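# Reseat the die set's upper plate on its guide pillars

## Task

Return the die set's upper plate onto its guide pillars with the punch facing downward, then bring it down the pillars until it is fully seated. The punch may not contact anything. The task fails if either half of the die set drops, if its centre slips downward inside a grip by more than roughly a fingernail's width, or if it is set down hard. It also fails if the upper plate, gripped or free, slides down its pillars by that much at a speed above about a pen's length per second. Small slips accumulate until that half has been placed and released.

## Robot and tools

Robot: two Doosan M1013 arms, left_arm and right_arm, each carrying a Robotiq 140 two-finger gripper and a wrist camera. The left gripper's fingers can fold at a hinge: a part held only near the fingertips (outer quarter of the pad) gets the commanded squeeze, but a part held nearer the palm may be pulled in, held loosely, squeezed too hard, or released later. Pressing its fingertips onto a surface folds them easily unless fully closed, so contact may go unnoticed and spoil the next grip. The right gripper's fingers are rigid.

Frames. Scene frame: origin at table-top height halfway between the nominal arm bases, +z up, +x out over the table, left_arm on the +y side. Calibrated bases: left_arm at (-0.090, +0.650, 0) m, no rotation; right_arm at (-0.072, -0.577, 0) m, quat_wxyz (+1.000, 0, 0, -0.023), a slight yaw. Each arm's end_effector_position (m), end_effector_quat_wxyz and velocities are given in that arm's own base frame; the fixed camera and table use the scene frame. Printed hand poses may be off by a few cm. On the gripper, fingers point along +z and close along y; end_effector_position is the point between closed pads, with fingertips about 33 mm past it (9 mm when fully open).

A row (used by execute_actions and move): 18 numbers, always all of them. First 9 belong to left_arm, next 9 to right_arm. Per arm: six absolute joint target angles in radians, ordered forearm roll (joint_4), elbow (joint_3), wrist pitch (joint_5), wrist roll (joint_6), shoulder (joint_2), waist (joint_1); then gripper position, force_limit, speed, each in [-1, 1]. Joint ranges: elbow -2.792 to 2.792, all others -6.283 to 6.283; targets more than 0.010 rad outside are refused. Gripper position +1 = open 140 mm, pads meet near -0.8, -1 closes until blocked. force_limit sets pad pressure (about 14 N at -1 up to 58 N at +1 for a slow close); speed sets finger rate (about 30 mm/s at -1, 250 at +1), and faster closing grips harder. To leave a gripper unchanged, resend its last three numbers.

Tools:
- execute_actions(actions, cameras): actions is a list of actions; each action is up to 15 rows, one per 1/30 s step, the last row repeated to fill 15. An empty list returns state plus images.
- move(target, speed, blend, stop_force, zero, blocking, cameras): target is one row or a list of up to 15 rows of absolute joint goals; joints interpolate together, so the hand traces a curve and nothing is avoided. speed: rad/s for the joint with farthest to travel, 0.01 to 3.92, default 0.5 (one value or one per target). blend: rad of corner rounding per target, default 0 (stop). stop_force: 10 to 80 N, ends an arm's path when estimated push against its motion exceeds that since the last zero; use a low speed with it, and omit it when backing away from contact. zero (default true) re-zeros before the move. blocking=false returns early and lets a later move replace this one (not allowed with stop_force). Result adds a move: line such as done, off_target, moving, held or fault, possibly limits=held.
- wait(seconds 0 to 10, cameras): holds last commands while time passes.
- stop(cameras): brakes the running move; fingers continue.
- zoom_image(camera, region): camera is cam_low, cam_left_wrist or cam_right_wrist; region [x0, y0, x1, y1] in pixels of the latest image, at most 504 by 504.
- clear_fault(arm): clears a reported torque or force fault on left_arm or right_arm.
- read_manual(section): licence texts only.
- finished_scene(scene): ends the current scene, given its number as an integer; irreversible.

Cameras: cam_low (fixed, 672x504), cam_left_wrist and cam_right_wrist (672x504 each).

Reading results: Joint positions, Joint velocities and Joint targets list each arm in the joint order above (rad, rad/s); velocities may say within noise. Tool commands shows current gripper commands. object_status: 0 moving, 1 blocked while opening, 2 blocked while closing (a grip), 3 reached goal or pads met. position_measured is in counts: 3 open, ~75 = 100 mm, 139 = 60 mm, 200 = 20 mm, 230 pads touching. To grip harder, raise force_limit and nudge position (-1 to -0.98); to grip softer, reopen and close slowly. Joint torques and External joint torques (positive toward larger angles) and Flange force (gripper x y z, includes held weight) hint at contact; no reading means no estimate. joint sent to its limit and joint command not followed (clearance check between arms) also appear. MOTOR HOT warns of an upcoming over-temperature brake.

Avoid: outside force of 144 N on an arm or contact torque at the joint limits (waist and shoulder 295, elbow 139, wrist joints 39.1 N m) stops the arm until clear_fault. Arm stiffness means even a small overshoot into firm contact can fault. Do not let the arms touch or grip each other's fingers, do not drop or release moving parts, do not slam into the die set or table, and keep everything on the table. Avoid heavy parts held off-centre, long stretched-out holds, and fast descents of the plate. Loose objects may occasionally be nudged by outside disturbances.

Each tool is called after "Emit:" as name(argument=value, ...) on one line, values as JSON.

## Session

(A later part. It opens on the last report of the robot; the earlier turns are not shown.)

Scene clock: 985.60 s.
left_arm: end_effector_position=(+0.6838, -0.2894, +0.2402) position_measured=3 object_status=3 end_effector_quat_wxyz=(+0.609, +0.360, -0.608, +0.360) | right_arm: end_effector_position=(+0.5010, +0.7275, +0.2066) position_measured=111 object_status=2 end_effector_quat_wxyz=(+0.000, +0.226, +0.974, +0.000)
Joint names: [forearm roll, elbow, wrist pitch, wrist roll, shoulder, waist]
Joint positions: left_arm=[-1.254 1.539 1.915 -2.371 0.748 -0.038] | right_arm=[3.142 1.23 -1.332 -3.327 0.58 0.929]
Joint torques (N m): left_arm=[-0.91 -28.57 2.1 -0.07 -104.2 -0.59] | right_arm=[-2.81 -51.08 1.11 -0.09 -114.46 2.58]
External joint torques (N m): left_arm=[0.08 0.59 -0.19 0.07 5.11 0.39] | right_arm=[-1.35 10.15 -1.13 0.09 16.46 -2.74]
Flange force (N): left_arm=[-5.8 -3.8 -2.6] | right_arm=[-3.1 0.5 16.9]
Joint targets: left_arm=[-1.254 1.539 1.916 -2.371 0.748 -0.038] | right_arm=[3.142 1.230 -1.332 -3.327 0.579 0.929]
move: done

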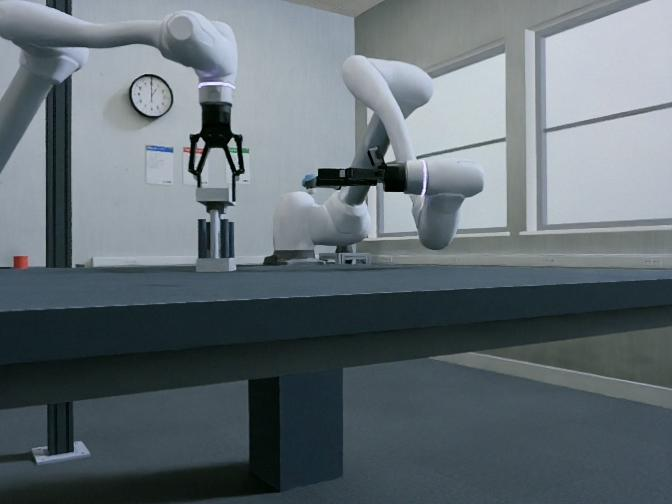

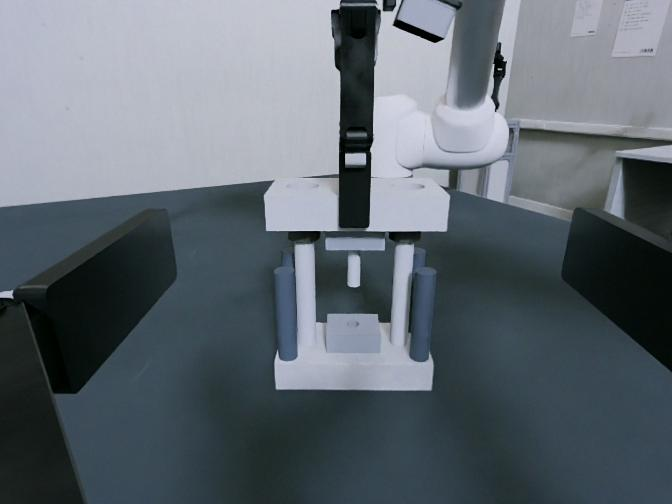

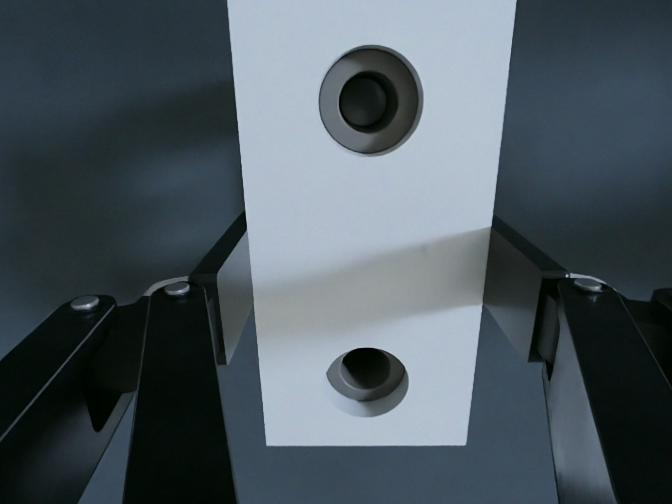

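Emit:
move(target=[-1.2536,1.5391,1.9155,-2.371,0.7479,-0.0385,1,1,-0.5,3.1416,1.25012,-1.30555,-3.32761,0.58592,0.92819,-1,0.8,-1], speed=0.03, stop_force=20, cameras=["cam_left_wrist","cam_right_wrist"])

Emit:
zoom_image(camera="cam_right_wrist", region=[300, 30, 440, 170])

Emit:
zoom_image(camera="cam_left_wrist", region=[260, 145, 460, 295])

Scene clock: 1014.00 s.
left_arm: end_effector_position=(+0.6838, -0.2894, +0.2402) position_measured=3 object_status=3 end_effector_quat_wxyz=(+0.609, +0.360, -0.608, +0.360) | right_arm: end_effector_position=(+0.5011, +0.7274, +0.1993) position_measured=111 object_status=2 end_effector_quat_wxyz=(+0.000, +0.226, +0.974, +0.000)
Joint names: [forearm roll, elbow, wrist pitch, wrist roll, shoulder, waist]
Joint positions: left_arm=[-1.254 1.539 1.915 -2.371 0.748 -0.038] | right_arm=[3.142 1.239 -1.32 -3.327 0.582 0.928]
Joint torques (N m): left_arm=[-0.89 -28.46 2.07 -0.08 -104.39 -0.49] | right_arm=[-3.36 -44.14 2.6 -0.15 -102.4 0.51]
External joint torques (N m): left_arm=[0.07 0.65 -0.18 0.08 5.93 0.57] | right_arm=[-0.79 3.35 -2.62 0.15 4.26 -0.52]
Flange force (N): left_arm=[-6.7 -4.5 -3.2] | right_arm=[-0.5 0.7 1.5]
Joint targets: left_arm=[-1.254 1.539 1.916 -2.371 0.748 -0.038] | right_arm=[3.142 1.239 -1.320 -3.327 0.582 0.928]
move: contact (right_arm); right_arm: the wrist pitch is farthest, 0.015 rad from its target
Images, in order (width x height): cam_left_wrist 672x504, cam_right_wrist 672x504.

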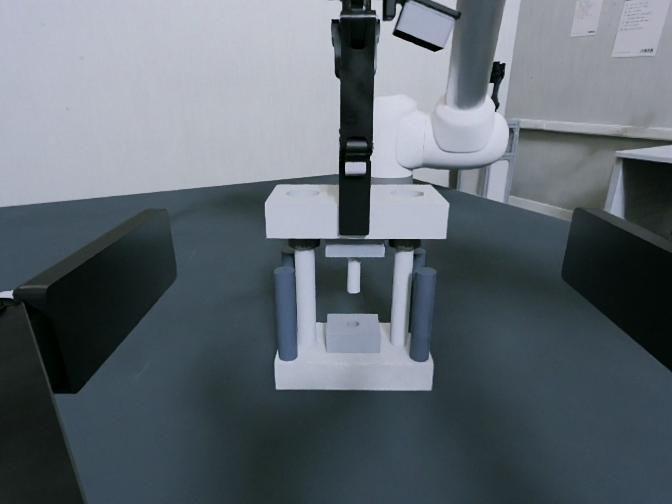

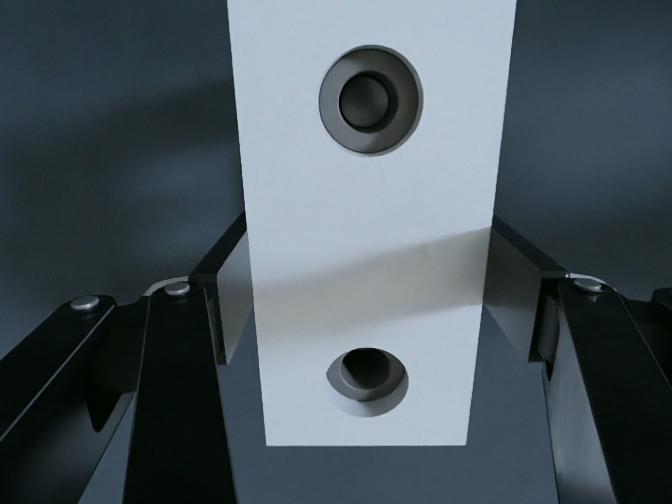

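Scaled by 3.600 from the camera's 672x504 image, which has a finer 960x720 frame.

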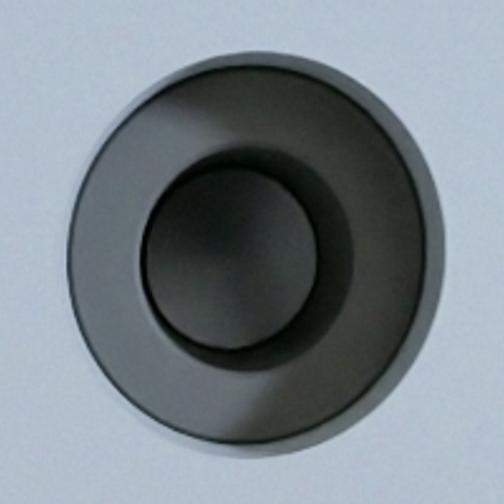

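Scaled by 2.520 from the camera's 672x504 image, which has a finer 960x720 frame.

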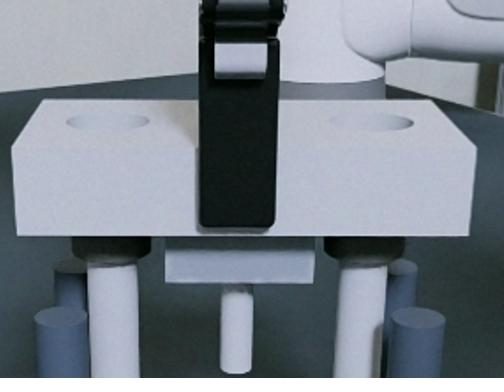

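Emit:
wait(seconds=0, cameras=["all"])

Emit:
zoom_image(camera="cam_low", region=[190, 180, 240, 230])

Emit:
zoom_image(camera="cam_right_wrist", region=[310, 330, 430, 430])

Emit:
zoom_image(camera="cam_left_wrist", region=[370, 220, 430, 280])

Emit:
zoom_image(camera="cam_left_wrist", region=[275, 220, 335, 280])

Scene clock: 1028.23 s.
left_arm: end_effector_position=(+0.6838, -0.2894, +0.2402) position_measured=3 object_status=3 end_effector_quat_wxyz=(+0.609, +0.360, -0.608, +0.360) | right_arm: end_effector_position=(+0.5011, +0.7274, +0.1993) position_measured=111 object_status=2 end_effector_quat_wxyz=(+0.000, +0.226, +0.974, +0.000)
Joint names: [forearm roll, elbow, wrist pitch, wrist roll, shoulder, waist]
Joint positions: left_arm=[-1.254 1.539 1.915 -2.371 0.748 -0.038] | right_arm=[3.142 1.239 -1.32 -3.327 0.582 0.928]
Joint torques (N m): left_arm=[-0.9 -28.57 2.12 -0.07 -104.35 -0.4] | right_arm=[-3.3 -44.54 2.59 -0.1 -102.68 0.34]
External joint torques (N m): left_arm=[0.09 0.6 -0.21 0.07 5.2 0.7] | right_arm=[-0.83 3.8 -2.61 0.11 4.81 -0.05]
Flange force (N): left_arm=[-5.9 -3.8 -2.9] | right_arm=[0.0 0.4 2.3]
Joint targets: left_arm=[-1.254 1.539 1.916 -2.371 0.748 -0.038] | right_arm=[3.142 1.239 -1.320 -3.327 0.582 0.928]
Tool commands: left_gripper/position=+1.0 left_gripper/force_limit=+1.0 left_gripper/speed=-0.5 right_gripper/position=-1.0 right_gripper/force_limit=+0.8 right_gripper/speed=-1.0

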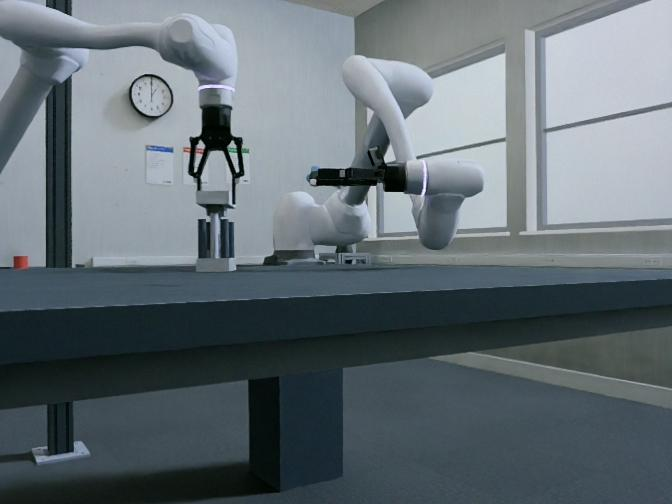

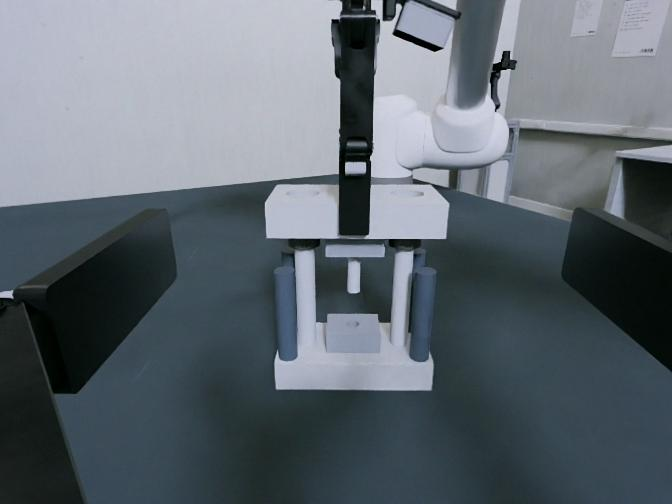

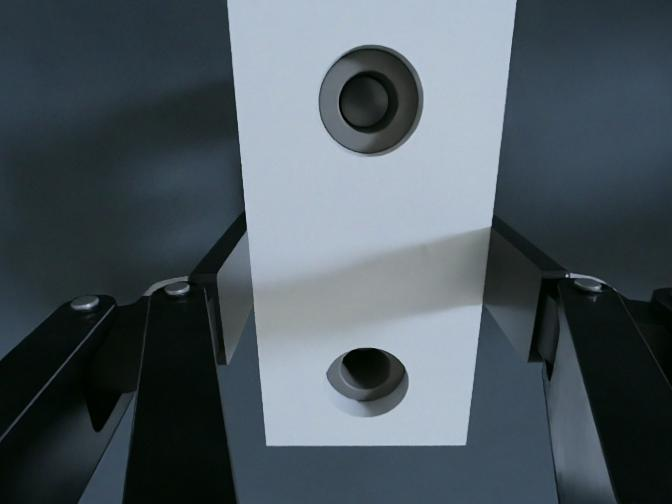

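Scaled by 10.080 from the camera's 672x504 image, which has a finer 960x720 frame.

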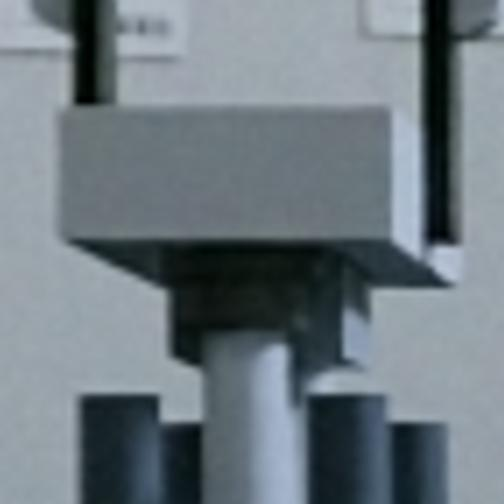

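Scaled by 4.200 from the camera's 672x504 image, which has a finer 960x720 frame.

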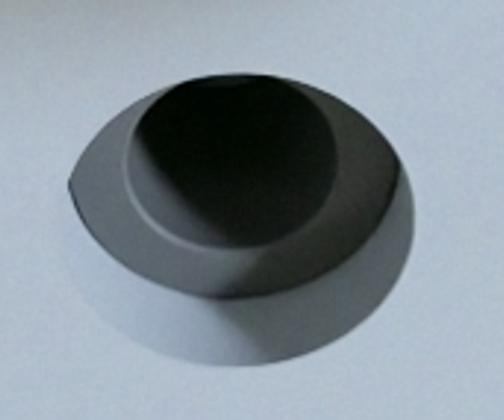

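Scaled by 8.400 from the camera's 672x504 image, which has a finer 960x720 frame.

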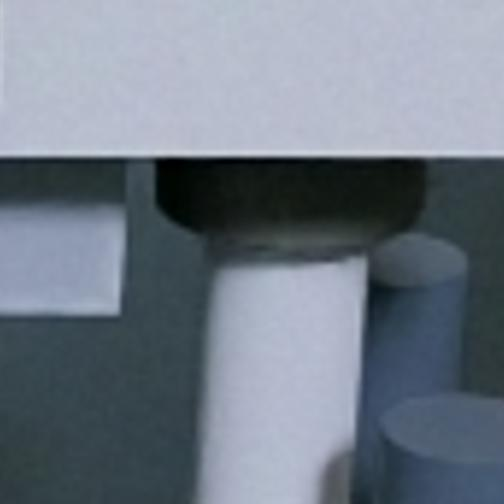

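Scaled by 8.400 from the camera's 672x504 image, which has a finer 960x720 frame.

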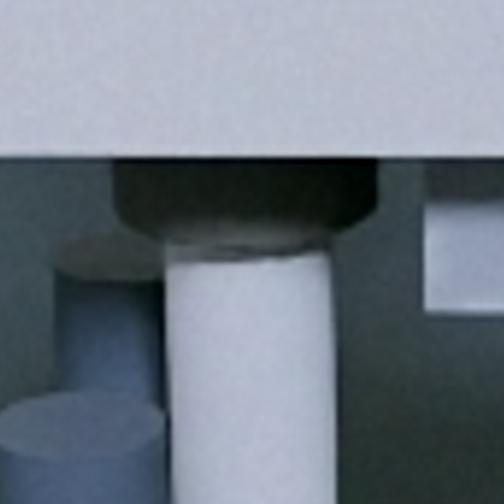

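Emit:
move(target=[-1.2536,1.5391,1.9155,-2.371,0.7479,-0.0385,1,1,-0.5,3.1416,1.23917,-1.32165,-3.32771,0.58077,0.92809,-1,0.8,-1], speed=0.03)

Emit:
wait(seconds=0.2, cameras=["all"])

Emit:
zoom_image(camera="cam_low", region=[190, 180, 240, 230])

Scene clock: 1104.47 s.
left_arm: end_effector_position=(+0.6838, -0.2894, +0.2402) position_measured=3 object_status=3 end_effector_quat_wxyz=(+0.609, +0.360, -0.608, +0.360) | right_arm: end_effector_position=(+0.5010, +0.7267, +0.2005) position_measured=111 object_status=2 end_effector_quat_wxyz=(+0.000, +0.226, +0.974, +0.000)
Joint names: [forearm roll, elbow, wrist pitch, wrist roll, shoulder, waist]
Joint positions: left_arm=[-1.254 1.539 1.915 -2.371 0.748 -0.038] | right_arm=[3.142 1.239 -1.322 -3.328 0.581 0.928]
Joint torques (N m): left_arm=[-0.88 -28.55 2.11 -0.04 -104.35 -0.55] | right_arm=[-5.73 -46.74 -2.47 -0.06 -116.32 -4.37]
External joint torques (N m): left_arm=[0.06 0.57 -0.2 0.04 5.21 0.66] | right_arm=[1.6 6.11 2.46 0.06 18.82 4.2]
Flange force (N): left_arm=[-5.8 -3.9 -2.9] | right_arm=[3.0 12.9 18.9]
Joint targets: left_arm=[-1.254 1.539 1.916 -2.371 0.748 -0.038] | right_arm=[3.142 1.239 -1.322 -3.328 0.581 0.928]
move: done

Scene clock: 1104.67 s.
left_arm: end_effector_position=(+0.6838, -0.2894, +0.2402) position_measured=3 object_status=3 end_effector_quat_wxyz=(+0.609, +0.360, -0.608, +0.360) | right_arm: end_effector_position=(+0.5010, +0.7266, +0.2005) position_measured=111 object_status=2 end_effector_quat_wxyz=(+0.000, +0.226, +0.974, +0.000)
Joint names: [forearm roll, elbow, wrist pitch, wrist roll, shoulder, waist]
Joint positions: left_arm=[-1.254 1.539 1.915 -2.371 0.748 -0.038] | right_arm=[3.142 1.239 -1.322 -3.328 0.581 0.928]
Joint torques (N m): left_arm=[-0.92 -28.56 2.11 -0.06 -104.28 -0.63] | right_arm=[-5.84 -46.65 -2.45 -0.02 -116.08 -4.56]
External joint torques (N m): left_arm=[0.08 0.53 -0.2 0.06 4.95 0.32] | right_arm=[1.7 5.8 2.43 0.02 17.89 4.97]
Flange force (N): left_arm=[-5.6 -3.9 -2.5] | right_arm=[3.9 12.4 18.1]
Joint targets: left_arm=[-1.254 1.539 1.916 -2.371 0.748 -0.038] | right_arm=[3.142 1.239 -1.322 -3.328 0.581 0.928]
Tool commands: left_gripper/position=+1.0 left_gripper/force_limit=+1.0 left_gripper/speed=-0.5 right_gripper/position=-1.0 right_gripper/force_limit=+0.8 right_gripper/speed=-1.0
wait: 0.20 s; at rest by 0.17 s

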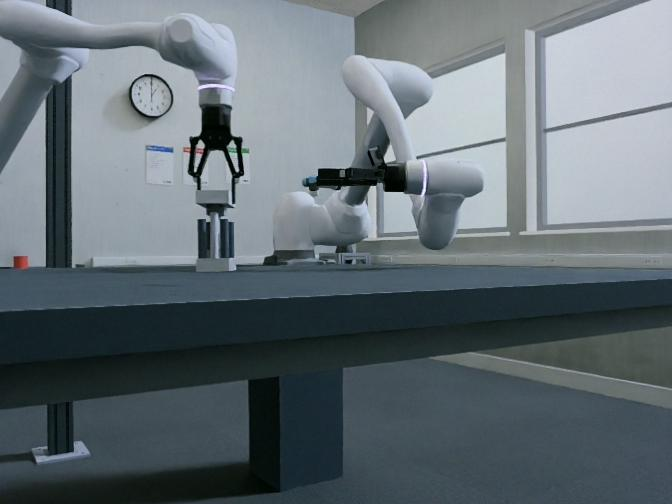

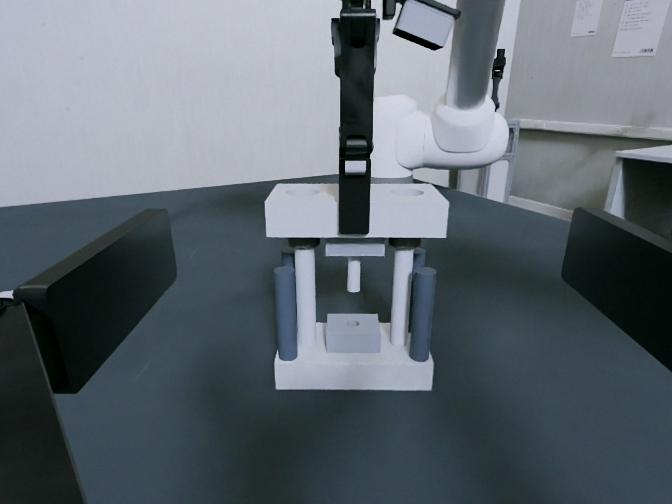

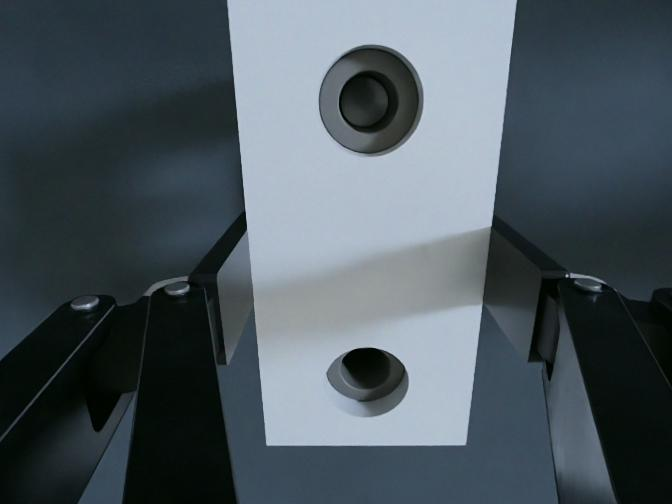

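Scaled by 10.080 from the camera's 672x504 image, which has a finer 960x720 frame.

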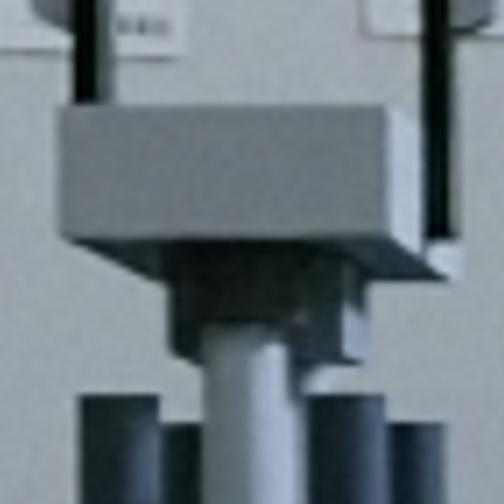

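Emit:
move(target=[-1.2536,1.5391,1.9155,-2.371,0.7479,-0.0385,1,1,-0.5,3.1416,1.25044,-1.30543,-3.3276,0.58572,0.92816,-1,0.8,-1], speed=0.02, stop_force=18)

Scene clock: 1120.30 s.
left_arm: end_effector_position=(+0.6838, -0.2894, +0.2402) position_measured=3 object_status=3 end_effector_quat_wxyz=(+0.609, +0.360, -0.608, +0.360) | right_arm: end_effector_position=(+0.5011, +0.7268, +0.1973) position_measured=111 object_status=2 end_effector_quat_wxyz=(+0.000, +0.226, +0.974, +0.000)
Joint names: [forearm roll, elbow, wrist pitch, wrist roll, shoulder, waist]
Joint positions: left_arm=[-1.254 1.539 1.915 -2.371 0.748 -0.038] | right_arm=[3.142 1.243 -1.316 -3.328 0.582 0.928]
Joint torques (N m): left_arm=[-0.91 -28.56 2.1 -0.06 -104.41 -0.63] | right_arm=[-6.51 -34.83 -0.38 -0.16 -93.28 -7.13]
External joint torques (N m): left_arm=[0.08 0.67 -0.2 0.06 5.65 0.32] | right_arm=[2.36 -6.01 0.35 0.16 -5 7.08]
Flange force (N): left_arm=[-6.4 -4.3 -2.7] | right_arm=[7.0 9.0 -8.5]
Joint targets: left_arm=[-1.254 1.539 1.916 -2.371 0.748 -0.038] | right_arm=[3.142 1.243 -1.316 -3.328 0.582 0.928]
move: contact (right_arm); right_arm: the wrist pitch is farthest, 0.011 rad from its target

Emit:
move(target=[[-1.2536,1.5391,1.9155,-2.371,0.7479,-0.0385,1,1,-0.5,3.1416,1.24053,-1.31888,-3.3274,0.58218,0.92836,-1,0.8,-1]], speed=0.03)

Emit:
move(target=[-1.2536,1.5391,1.9155,-2.371,0.7479,-0.0385,1,1,-0.5,3.1416,1.25035,-1.30546,-3.3274,0.58578,0.92836,-1,0.8,-1], speed=0.015, stop_force=25)

Emit:
zoom_image(camera="cam_right_wrist", region=[300, 30, 440, 170])

Scene clock: 1163.33 s.
left_arm: end_effector_position=(+0.6838, -0.2894, +0.2402) position_measured=3 object_status=3 end_effector_quat_wxyz=(+0.609, +0.360, -0.608, +0.360) | right_arm: end_effector_position=(+0.5010, +0.7270, +0.1984) position_measured=111 object_status=2 end_effector_quat_wxyz=(+0.000, +0.226, +0.974, +0.000)
Joint names: [forearm roll, elbow, wrist pitch, wrist roll, shoulder, waist]
Joint positions: left_arm=[-1.254 1.539 1.915 -2.371 0.748 -0.038] | right_arm=[3.142 1.241 -1.319 -3.327 0.582 0.928]
Joint torques (N m): left_arm=[-0.91 -28.51 2.11 -0.03 -104.58 -0.59] | right_arm=[-5.27 -50.68 -1.18 -0.21 -120.47 -3.37]
External joint torques (N m): left_arm=[0.1 0.66 -0.21 0.03 5.97 0.72] | right_arm=[1.11 9.9 1.16 0.21 22.45 2.87]
Flange force (N): left_arm=[-6.7 -4.5 -3.3] | right_arm=[2.1 9.8 22.8]
Joint targets: left_arm=[-1.254 1.539 1.916 -2.371 0.748 -0.038] | right_arm=[3.142 1.241 -1.319 -3.327 0.582 0.928]
move: done

Scene clock: 1164.03 s.
left_arm: end_effector_position=(+0.6838, -0.2894, +0.2402) position_measured=3 object_status=3 end_effector_quat_wxyz=(+0.609, +0.360, -0.608, +0.360) | right_arm: end_effector_position=(+0.5010, +0.7271, +0.1977) position_measured=111 object_status=2 end_effector_quat_wxyz=(+0.000, +0.226, +0.974, +0.000)
Joint names: [forearm roll, elbow, wrist pitch, wrist roll, shoulder, waist]
Joint positions: left_arm=[-1.254 1.539 1.915 -2.371 0.748 -0.038] | right_arm=[3.142 1.242 -1.317 -3.327 0.582 0.928]
Joint torques (N m): left_arm=[-0.87 -28.56 2.11 -0.05 -104.17 -0.59] | right_arm=[-5.16 -36.18 1.37 -0.2 -92.28 -3.9]
External joint torques (N m): left_arm=[0.03 0.62 -0.2 0.05 5.21 0.36] | right_arm=[1.01 -4.54 -1.38 0.21 -5.59 3.6]
Flange force (N): left_arm=[-5.8 -4.0 -2.5] | right_arm=[3.6 5.2 -9.8]
Joint targets: left_arm=[-1.254 1.539 1.916 -2.371 0.748 -0.038] | right_arm=[3.142 1.242 -1.317 -3.327 0.582 0.928]
move: contact (right_arm); right_arm: the wrist pitch is farthest, 0.012 rad from its target

Scaled by 3.600 from the camera's 672x504 image, which has a finer 960x720 frame.
This view is cut from an older image: the scene may have changed since it was taken.

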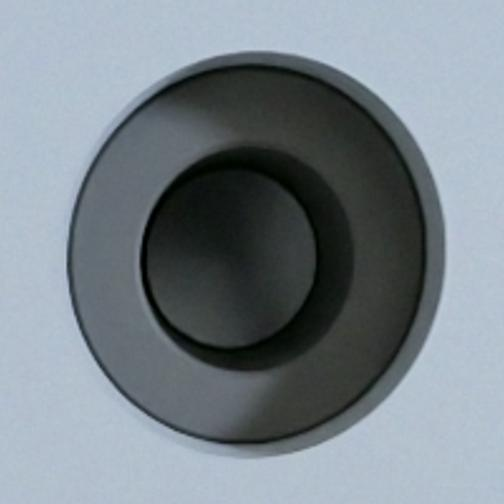

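Emit:
move(target=[[-1.2536,1.5391,1.9155,-2.371,0.7479,-0.0385,1,1,-0.5,3.1416,1.24026,-1.31898,-3.3224,0.58235,0.92844,-1,0.8,-1]], speed=0.03)

Emit:
move(target=[-1.2536,1.5391,1.9155,-2.371,0.7479,-0.0385,1,1,-0.5,3.1416,1.25008,-1.30556,-3.3224,0.58595,0.92844,-1,0.8,-1], speed=0.015, stop_force=25)

Scene clock: 1218.87 s.
left_arm: end_effector_position=(+0.6838, -0.2894, +0.2402) position_measured=3 object_status=3 end_effector_quat_wxyz=(+0.609, +0.360, -0.608, +0.360) | right_arm: end_effector_position=(+0.5010, +0.7271, +0.1984) position_measured=111 object_status=2 end_effector_quat_wxyz=(+0.000, +0.229, +0.973, +0.000)
Joint names: [forearm roll, elbow, wrist pitch, wrist roll, shoulder, waist]
Joint positions: left_arm=[-1.254 1.539 1.915 -2.371 0.748 -0.038] | right_arm=[3.142 1.24 -1.319 -3.322 0.582 0.928]
Joint torques (N m): left_arm=[-0.94 -28.41 2.1 -0.05 -104.67 -0.51] | right_arm=[-3.51 -52.7 -0.57 -0.12 -122.94 0.47]
External joint torques (N m): left_arm=[0.1 0.56 -0.21 0.05 6.09 0.09] | right_arm=[-0.63 11.98 0.54 0.12 24.93 -0.47]
Flange force (N): left_arm=[-6.8 -5.1 -2.9] | right_arm=[-1.6 8.2 25.3]
Joint targets: left_arm=[-1.254 1.539 1.916 -2.371 0.748 -0.038] | right_arm=[3.142 1.240 -1.319 -3.322 0.582 0.928]
move: done

Scene clock: 1219.57 s.
left_arm: end_effector_position=(+0.6838, -0.2894, +0.2402) position_measured=3 object_status=3 end_effector_quat_wxyz=(+0.609, +0.360, -0.608, +0.360) | right_arm: end_effector_position=(+0.5011, +0.7272, +0.1977) position_measured=111 object_status=2 end_effector_quat_wxyz=(+0.000, +0.229, +0.973, +0.000)
Joint names: [forearm roll, elbow, wrist pitch, wrist roll, shoulder, waist]
Joint positions: left_arm=[-1.254 1.539 1.915 -2.371 0.748 -0.038] | right_arm=[3.142 1.241 -1.317 -3.322 0.583 0.928]
Joint torques (N m): left_arm=[-0.88 -28.58 2.09 -0.05 -104.47 -0.52] | right_arm=[-3.45 -37.55 3.04 -0.03 -90.6 0.07]
External joint torques (N m): left_arm=[0.06 0.63 -0.18 0.05 5.42 0.54] | right_arm=[-0.69 -3.18 -3.05 0.03 -7.26 -0.33]
Flange force (N): left_arm=[-6.1 -4.1 -2.9] | right_arm=[-0.3 -0.3 -11.6]
Joint targets: left_arm=[-1.254 1.539 1.916 -2.371 0.748 -0.038] | right_arm=[3.142 1.241 -1.317 -3.322 0.583 0.928]
move: contact (right_arm); right_arm: the wrist pitch is farthest, 0.012 rad from its target

Emit:
move(target=[-1.2536,1.5391,1.9155,-2.371,0.7479,-0.0385,1,1,-0.5,3.1416,1.24216,-1.31689,-3.3224,0.58255,0.92841,-1,0.8,-1], speed=0.02)

Emit:
move(target=[-1.2536,1.5391,1.9155,-2.371,0.7479,-0.0385,1,1,-0.5,3.1416,1.2427,-1.31668,-3.3224,0.58222,0.92838,-1,0.8,-1], speed=0.02, cameras=["all"])

Emit:
zoom_image(camera="cam_right_wrist", region=[310, 40, 430, 160])

Emit:
zoom_image(camera="cam_left_wrist", region=[270, 180, 440, 300])

Scene clock: 1247.07 s.
left_arm: end_effector_position=(+0.6838, -0.2894, +0.2402) position_measured=3 object_status=3 end_effector_quat_wxyz=(+0.609, +0.360, -0.608, +0.360) | right_arm: end_effector_position=(+0.5009, +0.7270, +0.1973) position_measured=111 object_status=2 end_effector_quat_wxyz=(+0.000, +0.229, +0.973, +0.000)
Joint names: [forearm roll, elbow, wrist pitch, wrist roll, shoulder, waist]
Joint positions: left_arm=[-1.254 1.539 1.915 -2.371 0.748 -0.038] | right_arm=[3.142 1.242 -1.317 -3.322 0.583 0.928]
Joint torques (N m): left_arm=[-0.91 -28.47 2.12 -0.07 -104.46 -0.49] | right_arm=[-3.62 -30.83 0.69 -0.09 -85.37 -0.07]
External joint torques (N m): left_arm=[0.1 0.45 -0.21 0.07 5.12 0.84] | right_arm=[-0.53 -9.85 -0.71 0.09 -12.55 -0.51]
Flange force (N): left_arm=[-5.8 -3.9 -3.2] | right_arm=[-1.4 6.4 -17.8]
Joint targets: left_arm=[-1.254 1.539 1.916 -2.371 0.748 -0.038] | right_arm=[3.142 1.242 -1.317 -3.322 0.583 0.928]
move: done

Scene clock: 1247.77 s.
left_arm: end_effector_position=(+0.6838, -0.2894, +0.2402) position_measured=3 object_status=3 end_effector_quat_wxyz=(+0.609, +0.360, -0.608, +0.360) | right_arm: end_effector_position=(+0.5007, +0.7268, +0.1971) position_measured=111 object_status=2 end_effector_quat_wxyz=(+0.000, +0.229, +0.973, +0.000)
Joint names: [forearm roll, elbow, wrist pitch, wrist roll, shoulder, waist]
Joint positions: left_arm=[-1.254 1.539 1.915 -2.371 0.748 -0.038] | right_arm=[3.142 1.243 -1.317 -3.322 0.582 0.928]
Joint torques (N m): left_arm=[-0.91 -28.57 2.1 -0.04 -104.59 -0.7] | right_arm=[-3.73 -45.95 -2.34 -0.26 -115.35 1.15]
External joint torques (N m): left_arm=[0.09 0.63 -0.19 0.04 5.63 0.65] | right_arm=[-0.41 5.17 2.32 0.26 17.2 -1.02]
Flange force (N): left_arm=[-6.3 -4.2 -3.1] | right_arm=[-2.6 11.8 17.0]
Joint targets: left_arm=[-1.254 1.539 1.916 -2.371 0.748 -0.038] | right_arm=[3.142 1.243 -1.317 -3.322 0.582 0.928]
move: done

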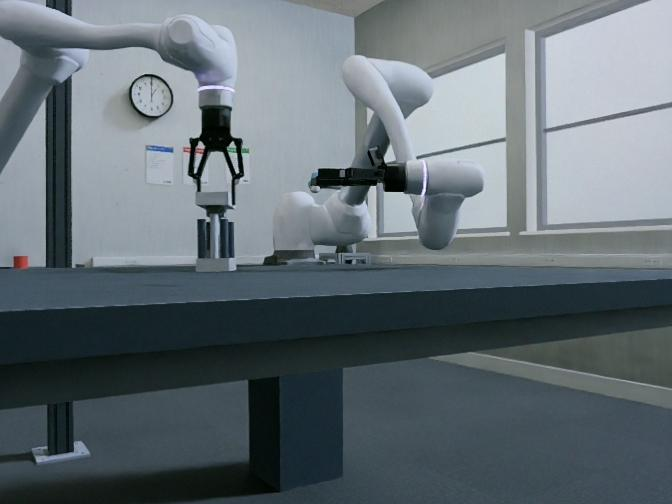

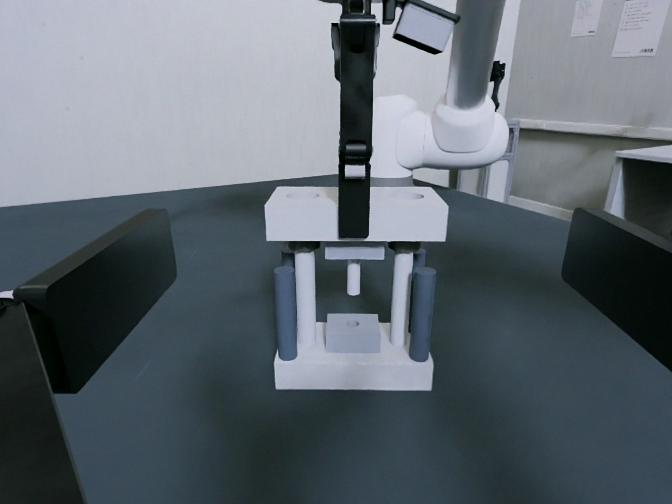

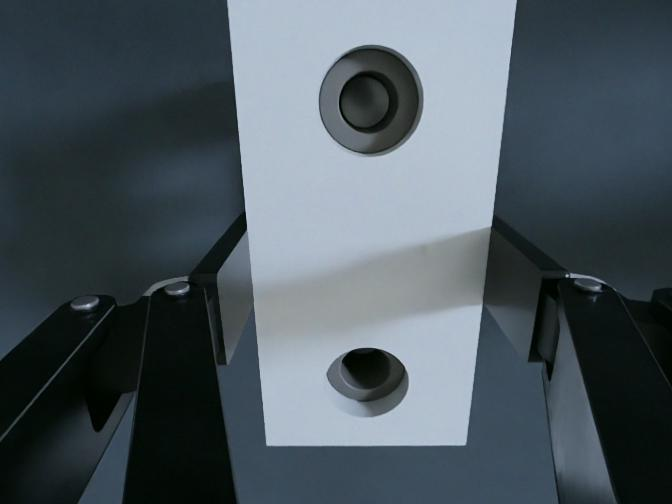

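Scaled by 4.200 from the camera's 672x504 image, which has a finer 960x720 frame.

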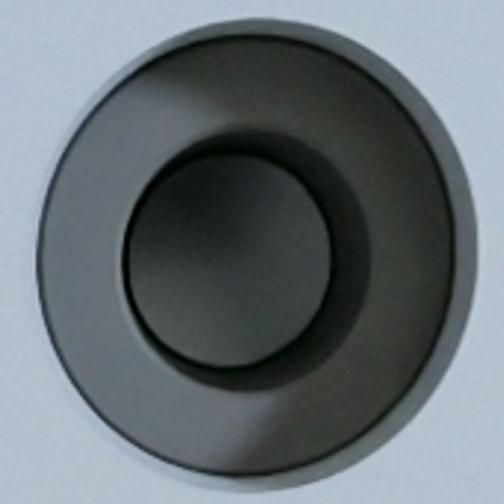

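Scaled by 2.965 from the camera's 672x504 image, which has a finer 960x720 frame.

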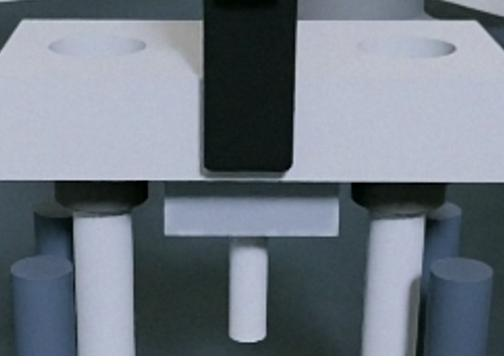

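Emit:
move(target=[-1.2536,1.5391,1.9155,-2.371,0.7479,-0.0385,1,1,-0.5,3.1416,1.25073,-1.30531,-3.3224,0.58555,0.9284,-1,0.8,-1], speed=0.02, stop_force=25)

Scene clock: 1257.30 s.
left_arm: end_effector_position=(+0.6838, -0.2894, +0.2402) position_measured=3 object_status=3 end_effector_quat_wxyz=(+0.609, +0.360, -0.608, +0.360) | right_arm: end_effector_position=(+0.5009, +0.7269, +0.1965) position_measured=111 object_status=2 end_effector_quat_wxyz=(+0.000, +0.229, +0.973, +0.000)
Joint names: [forearm roll, elbow, wrist pitch, wrist roll, shoulder, waist]
Joint positions: left_arm=[-1.254 1.539 1.915 -2.371 0.748 -0.038] | right_arm=[3.142 1.244 -1.315 -3.322 0.582 0.928]
Joint torques (N m): left_arm=[-0.88 -28.55 2.09 -0.06 -104.42 -0.62] | right_arm=[-3.71 -32.81 1.52 -0.24 -87.42 -0.69]
External joint torques (N m): left_arm=[0.03 0.62 -0.19 0.06 5.51 0.22] | right_arm=[-0.43 -7.87 -1.54 0.24 -10.34 0.35]
Flange force (N): left_arm=[-6.2 -4.4 -2.6] | right_arm=[-0.1 5.8 -15.9]
Joint targets: left_arm=[-1.254 1.539 1.916 -2.371 0.748 -0.038] | right_arm=[3.142 1.244 -1.315 -3.322 0.582 0.928]
move: contact (right_arm)

Emit:
move(target=[[-1.2536,1.5391,1.9155,-2.371,0.7479,-0.0385,1,1,-0.5,3.1416,1.2427,-1.31668,-3.3224,0.58222,0.92838,-1,0.8,-1]], speed=0.02)

Emit:
move(target=[-1.2536,1.5391,1.9155,-2.371,0.7479,-0.0385,1,1,-0.5,3.1416,1.25119,-1.30513,-3.3224,0.58527,0.92838,-1,0.8,-1], speed=0.02, stop_force=25)

Scene clock: 1293.90 s.
left_arm: end_effector_position=(+0.6838, -0.2894, +0.2402) position_measured=3 object_status=3 end_effector_quat_wxyz=(+0.609, +0.360, -0.608, +0.360) | right_arm: end_effector_position=(+0.5008, +0.7268, +0.1971) position_measured=111 object_status=2 end_effector_quat_wxyz=(+0.000, +0.229, +0.973, +0.000)
Joint names: [forearm roll, elbow, wrist pitch, wrist roll, shoulder, waist]
Joint positions: left_arm=[-1.254 1.539 1.915 -2.371 0.748 -0.038] | right_arm=[3.142 1.243 -1.317 -3.322 0.582 0.928]
Joint torques (N m): left_arm=[-0.9 -28.52 2.1 -0.04 -104.61 -0.5] | right_arm=[-3.56 -45.08 -2.18 -0.29 -113.76 1.4]
External joint torques (N m): left_arm=[0.07 0.56 -0.2 0.04 5.56 0.47] | right_arm=[-0.6 4.11 2.16 0.29 14.95 -1.26]
Flange force (N): left_arm=[-6.2 -4.4 -3.0] | right_arm=[-2.7 11.1 14.5]
Joint targets: left_arm=[-1.254 1.539 1.916 -2.371 0.748 -0.038] | right_arm=[3.142 1.243 -1.317 -3.322 0.582 0.928]
move: done

Scene clock: 1294.57 s.
left_arm: end_effector_position=(+0.6838, -0.2894, +0.2402) position_measured=3 object_status=3 end_effector_quat_wxyz=(+0.609, +0.360, -0.608, +0.360) | right_arm: end_effector_position=(+0.5008, +0.7269, +0.1964) position_measured=111 object_status=2 end_effector_quat_wxyz=(+0.000, +0.229, +0.973, +0.000)
Joint names: [forearm roll, elbow, wrist pitch, wrist roll, shoulder, waist]
Joint positions: left_arm=[-1.254 1.539 1.915 -2.371 0.748 -0.038] | right_arm=[3.142 1.244 -1.314 -3.322 0.582 0.928]
Joint torques (N m): left_arm=[-0.9 -28.59 2.12 -0.07 -104.36 -0.36] | right_arm=[-3.63 -30.11 1.33 -0.18 -82.97 -0.42]
External joint torques (N m): left_arm=[0.06 0.57 -0.21 0.07 5.09 0.11] | right_arm=[-0.53 -10.78 -1.35 0.18 -15.6 0.3]
Flange force (N): left_arm=[-5.7 -4.0 -2.3] | right_arm=[-0.1 4.7 -21.2]
Joint targets: left_arm=[-1.254 1.539 1.916 -2.371 0.748 -0.038] | right_arm=[3.142 1.244 -1.314 -3.322 0.582 0.928]
move: contact (right_arm)

Emit:
move(target=[[-1.2536,1.5391,1.9155,-2.371,0.7479,-0.0385,1,1,-0.5,3.1416,1.2363,-1.32515,-3.3224,0.58615,0.9284,-1,0.8,-1]], speed=0.02)

Emit:
move(target=[-1.2536,1.5391,1.9155,-2.371,0.7479,-0.0385,1,1,-0.5,3.1416,1.24473,-1.31362,-3.3224,0.58924,0.9284,-1,0.8,-1], speed=0.02, stop_force=25)

Scene clock: 1318.70 s.
left_arm: end_effector_position=(+0.6838, -0.2894, +0.2402) position_measured=3 object_status=3 end_effector_quat_wxyz=(+0.609, +0.360, -0.608, +0.360) | right_arm: end_effector_position=(+0.5010, +0.7271, +0.1972) position_measured=111 object_status=2 end_effector_quat_wxyz=(-0.001, +0.229, +0.973, -0.003)
Joint names: [forearm roll, elbow, wrist pitch, wrist roll, shoulder, waist]
Joint positions: left_arm=[-1.254 1.539 1.915 -2.371 0.748 -0.038] | right_arm=[3.142 1.236 -1.325 -3.322 0.586 0.928]
Joint torques (N m): left_arm=[-0.91 -28.52 2.1 -0.06 -104.54 -0.73] | right_arm=[-4.29 -54.79 -2.57 -0.31 -128.53 -1.87]
External joint torques (N m): left_arm=[0.08 0.65 -0.2 0.06 5.84 0.43] | right_arm=[0.13 13.9 2.54 0.31 29.76 1.87]
Flange force (N): left_arm=[-6.5 -4.5 -3.0] | right_arm=[1.1 9.6 32.6]
Joint targets: left_arm=[-1.254 1.539 1.916 -2.371 0.748 -0.038] | right_arm=[3.142 1.236 -1.325 -3.322 0.586 0.928]
move: done

Scene clock: 1319.37 s.
left_arm: end_effector_position=(+0.6838, -0.2894, +0.2402) position_measured=3 object_status=3 end_effector_quat_wxyz=(+0.609, +0.360, -0.608, +0.360) | right_arm: end_effector_position=(+0.5011, +0.7272, +0.1965) position_measured=111 object_status=2 end_effector_quat_wxyz=(-0.001, +0.229, +0.973, -0.003)
Joint names: [forearm roll, elbow, wrist pitch, wrist roll, shoulder, waist]
Joint positions: left_arm=[-1.254 1.539 1.915 -2.371 0.748 -0.038] | right_arm=[3.142 1.237 -1.324 -3.322 0.586 0.928]
Joint torques (N m): left_arm=[-0.88 -28.55 2.1 -0.07 -104.48 -0.36] | right_arm=[-4.25 -45.22 1.14 -0.33 -104.86 -1.25]
External joint torques (N m): left_arm=[0.06 0.48 -0.19 0.07 5 0.41] | right_arm=[0.12 4.58 -1.17 0.33 6.71 1.3]
Flange force (N): left_arm=[-5.6 -4.0 -2.6] | right_arm=[1.8 0.3 6.3]
Joint targets: left_arm=[-1.254 1.539 1.916 -2.371 0.748 -0.038] | right_arm=[3.142 1.237 -1.324 -3.322 0.586 0.928]
move: contact (right_arm)

Emit:
move(target=[[-1.2536,1.5391,1.9155,-2.371,0.7479,-0.0385,1,1,-0.5,3.1416,1.2393,-1.32060,-3.3224,0.58440,0.9284,-1,0.8,-1]], speed=0.02)

Emit:
move(target=[-1.2536,1.5391,1.9155,-2.371,0.7479,-0.0385,1,1,-0.5,3.1416,1.24733,-1.30961,-3.3224,0.58765,0.9284,-1,0.8,-1], speed=0.02, stop_force=40, cameras=["all"])

Emit:
zoom_image(camera="cam_right_wrist", region=[310, 40, 430, 160])

Emit:
zoom_image(camera="cam_left_wrist", region=[375, 225, 425, 275])

Emit:
zoom_image(camera="cam_left_wrist", region=[280, 225, 330, 275])

Scene clock: 1344.10 s.
left_arm: end_effector_position=(+0.6838, -0.2894, +0.2402) position_measured=3 object_status=3 end_effector_quat_wxyz=(+0.609, +0.360, -0.608, +0.360) | right_arm: end_effector_position=(+0.5010, +0.7271, +0.1972) position_measured=111 object_status=2 end_effector_quat_wxyz=(-0.001, +0.229, +0.973, -0.001)
Joint names: [forearm roll, elbow, wrist pitch, wrist roll, shoulder, waist]
Joint positions: left_arm=[-1.254 1.539 1.915 -2.371 0.748 -0.038] | right_arm=[3.142 1.239 -1.321 -3.322 0.584 0.928]
Joint torques (N m): left_arm=[-0.9 -28.56 2.1 -0.06 -104.56 -0.53] | right_arm=[-3.56 -53.09 2.37 -0.12 -116.26 0.57]
External joint torques (N m): left_arm=[0.11 0.53 -0.18 0.06 5.14 1.37] | right_arm=[-0.6 12.13 -2.4 0.12 17.41 -0.24]
Flange force (N): left_arm=[-5.8 -3.5 -3.7] | right_arm=[0.1 -1.4 17.6]
Joint targets: left_arm=[-1.254 1.539 1.916 -2.371 0.748 -0.038] | right_arm=[3.142 1.239 -1.321 -3.322 0.584 0.928]
move: done

Scene clock: 1345.23 s.
left_arm: end_effector_position=(+0.6838, -0.2894, +0.2402) position_measured=3 object_status=3 end_effector_quat_wxyz=(+0.609, +0.360, -0.608, +0.360) | right_arm: end_effector_position=(+0.5010, +0.7271, +0.1900) position_measured=111 object_status=2 end_effector_quat_wxyz=(-0.001, +0.229, +0.973, -0.001)
Joint names: [forearm roll, elbow, wrist pitch, wrist roll, shoulder, waist]
Joint positions: left_arm=[-1.254 1.539 1.915 -2.371 0.748 -0.038] | right_arm=[3.142 1.247 -1.31 -3.322 0.588 0.928]
Joint torques (N m): left_arm=[-0.86 -28.51 2.11 -0.08 -104.49 -0.38] | right_arm=[-3.79 -52.08 2.13 -0.29 -114.41 -0.55]
External joint torques (N m): left_arm=[0.04 0.77 -0.22 0.08 6.31 0.44] | right_arm=[-0.33 11.55 -2.15 0.29 16.36 0.73]
Flange force (N): left_arm=[-7.1 -4.7 -3.1] | right_arm=[1.4 -1.7 16.9]
Joint targets: left_arm=[-1.254 1.539 1.916 -2.371 0.748 -0.038] | right_arm=[3.142 1.247 -1.310 -3.322 0.588 0.928]
move: done

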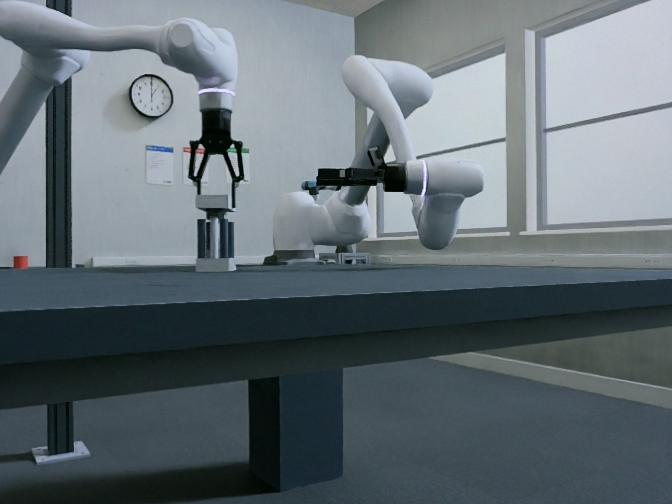

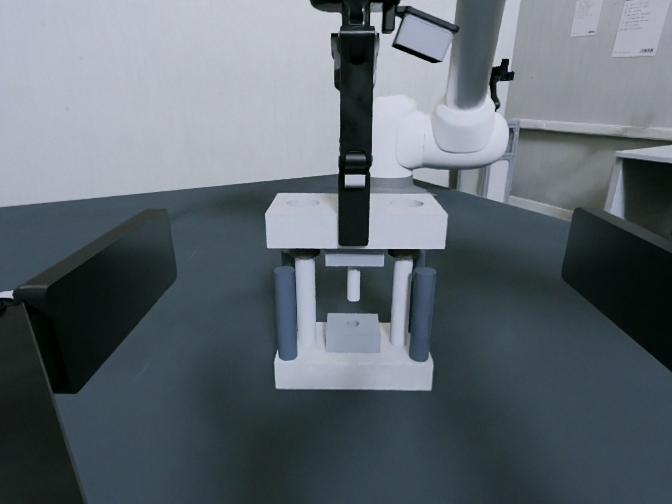

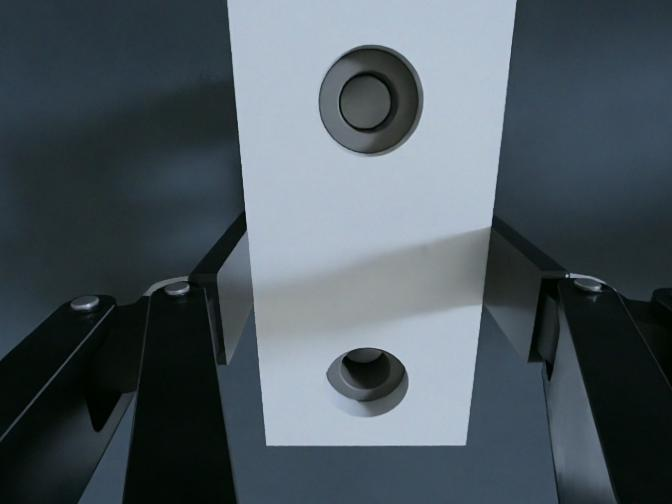

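Scaled by 4.200 from the camera's 672x504 image, which has a finer 960x720 frame.

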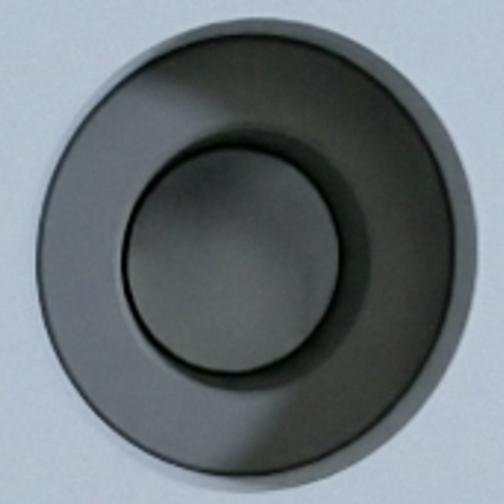

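Scaled by 10.080 from the camera's 672x504 image, which has a finer 960x720 frame.

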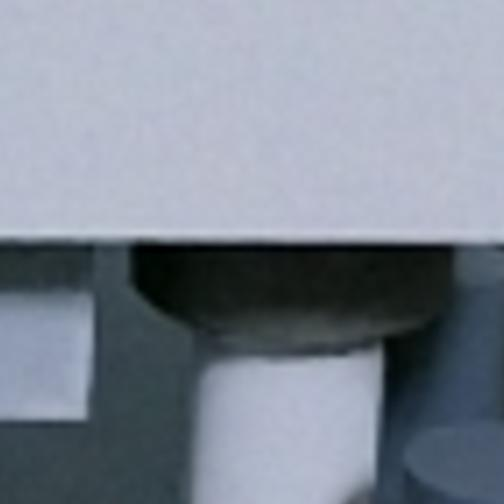

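Scaled by 10.080 from the camera's 672x504 image, which has a finer 960x720 frame.

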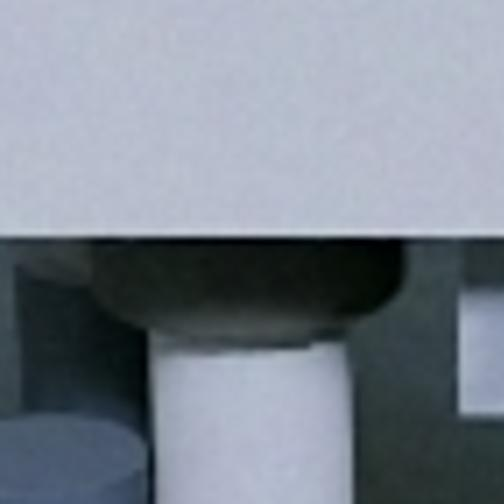

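Emit:
move(target=[[-1.2536,1.5391,1.9155,-2.371,0.7479,-0.0385,1,1,-0.5,3.1416,1.26425,-1.28568,-3.3224,0.59466,0.9284,-1,0.8,-1],[-1.2536,1.5391,1.9155,-2.371,0.7479,-0.0385,1,1,-0.5,3.1416,1.28000,-1.2628,-3.3224,0.60179,0.9284,-1,0.8,-1]], speed=0.02, blend=0.003, stop_force=35, cameras=["cam_left_wrist"])

Scene clock: 1367.80 s.
left_arm: end_effector_position=(+0.6838, -0.2894, +0.2402) position_measured=3 object_status=3 end_effector_quat_wxyz=(+0.609, +0.360, -0.608, +0.360) | right_arm: end_effector_position=(+0.5010, +0.7271, +0.1619) position_measured=111 object_status=2 end_effector_quat_wxyz=(-0.001, +0.229, +0.973, -0.001)
Joint names: [forearm roll, elbow, wrist pitch, wrist roll, shoulder, waist]
Joint positions: left_arm=[-1.254 1.539 1.915 -2.371 0.748 -0.038] | right_arm=[3.142 1.278 -1.265 -3.322 0.601 0.928]
Joint torques (N m): left_arm=[-0.9 -28.63 2.12 -0.07 -104.61 -0.5] | right_arm=[-3.8 -31.12 5.81 -0.28 -72.56 -1.21]
External joint torques (N m): left_arm=[0.06 0.64 -0.21 0.07 5.47 0.15] | right_arm=[-0.28 -9.01 -5.83 0.28 -26.41 1.32]
Flange force (N): left_arm=[-6.2 -4.3 -2.4] | right_arm=[3.5 -11.9 -31.7]
Joint targets: left_arm=[-1.254 1.539 1.916 -2.371 0.748 -0.038] | right_arm=[3.142 1.278 -1.265 -3.322 0.601 0.928]
move: contact (right_arm); path passed 1 of 2 targets
Images, in order (width x height): cam_left_wrist 672x504.

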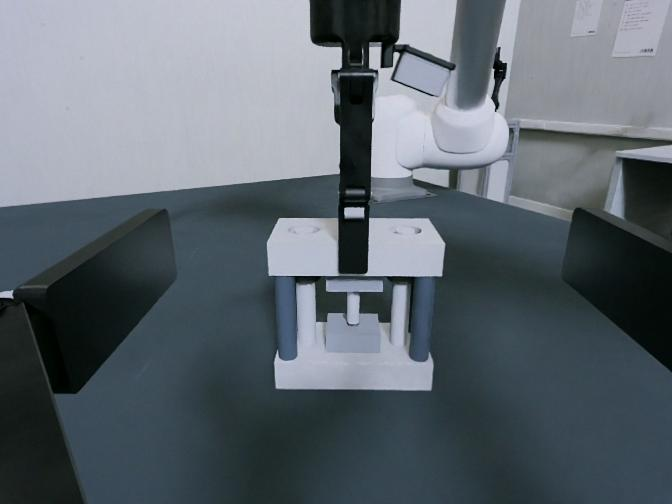

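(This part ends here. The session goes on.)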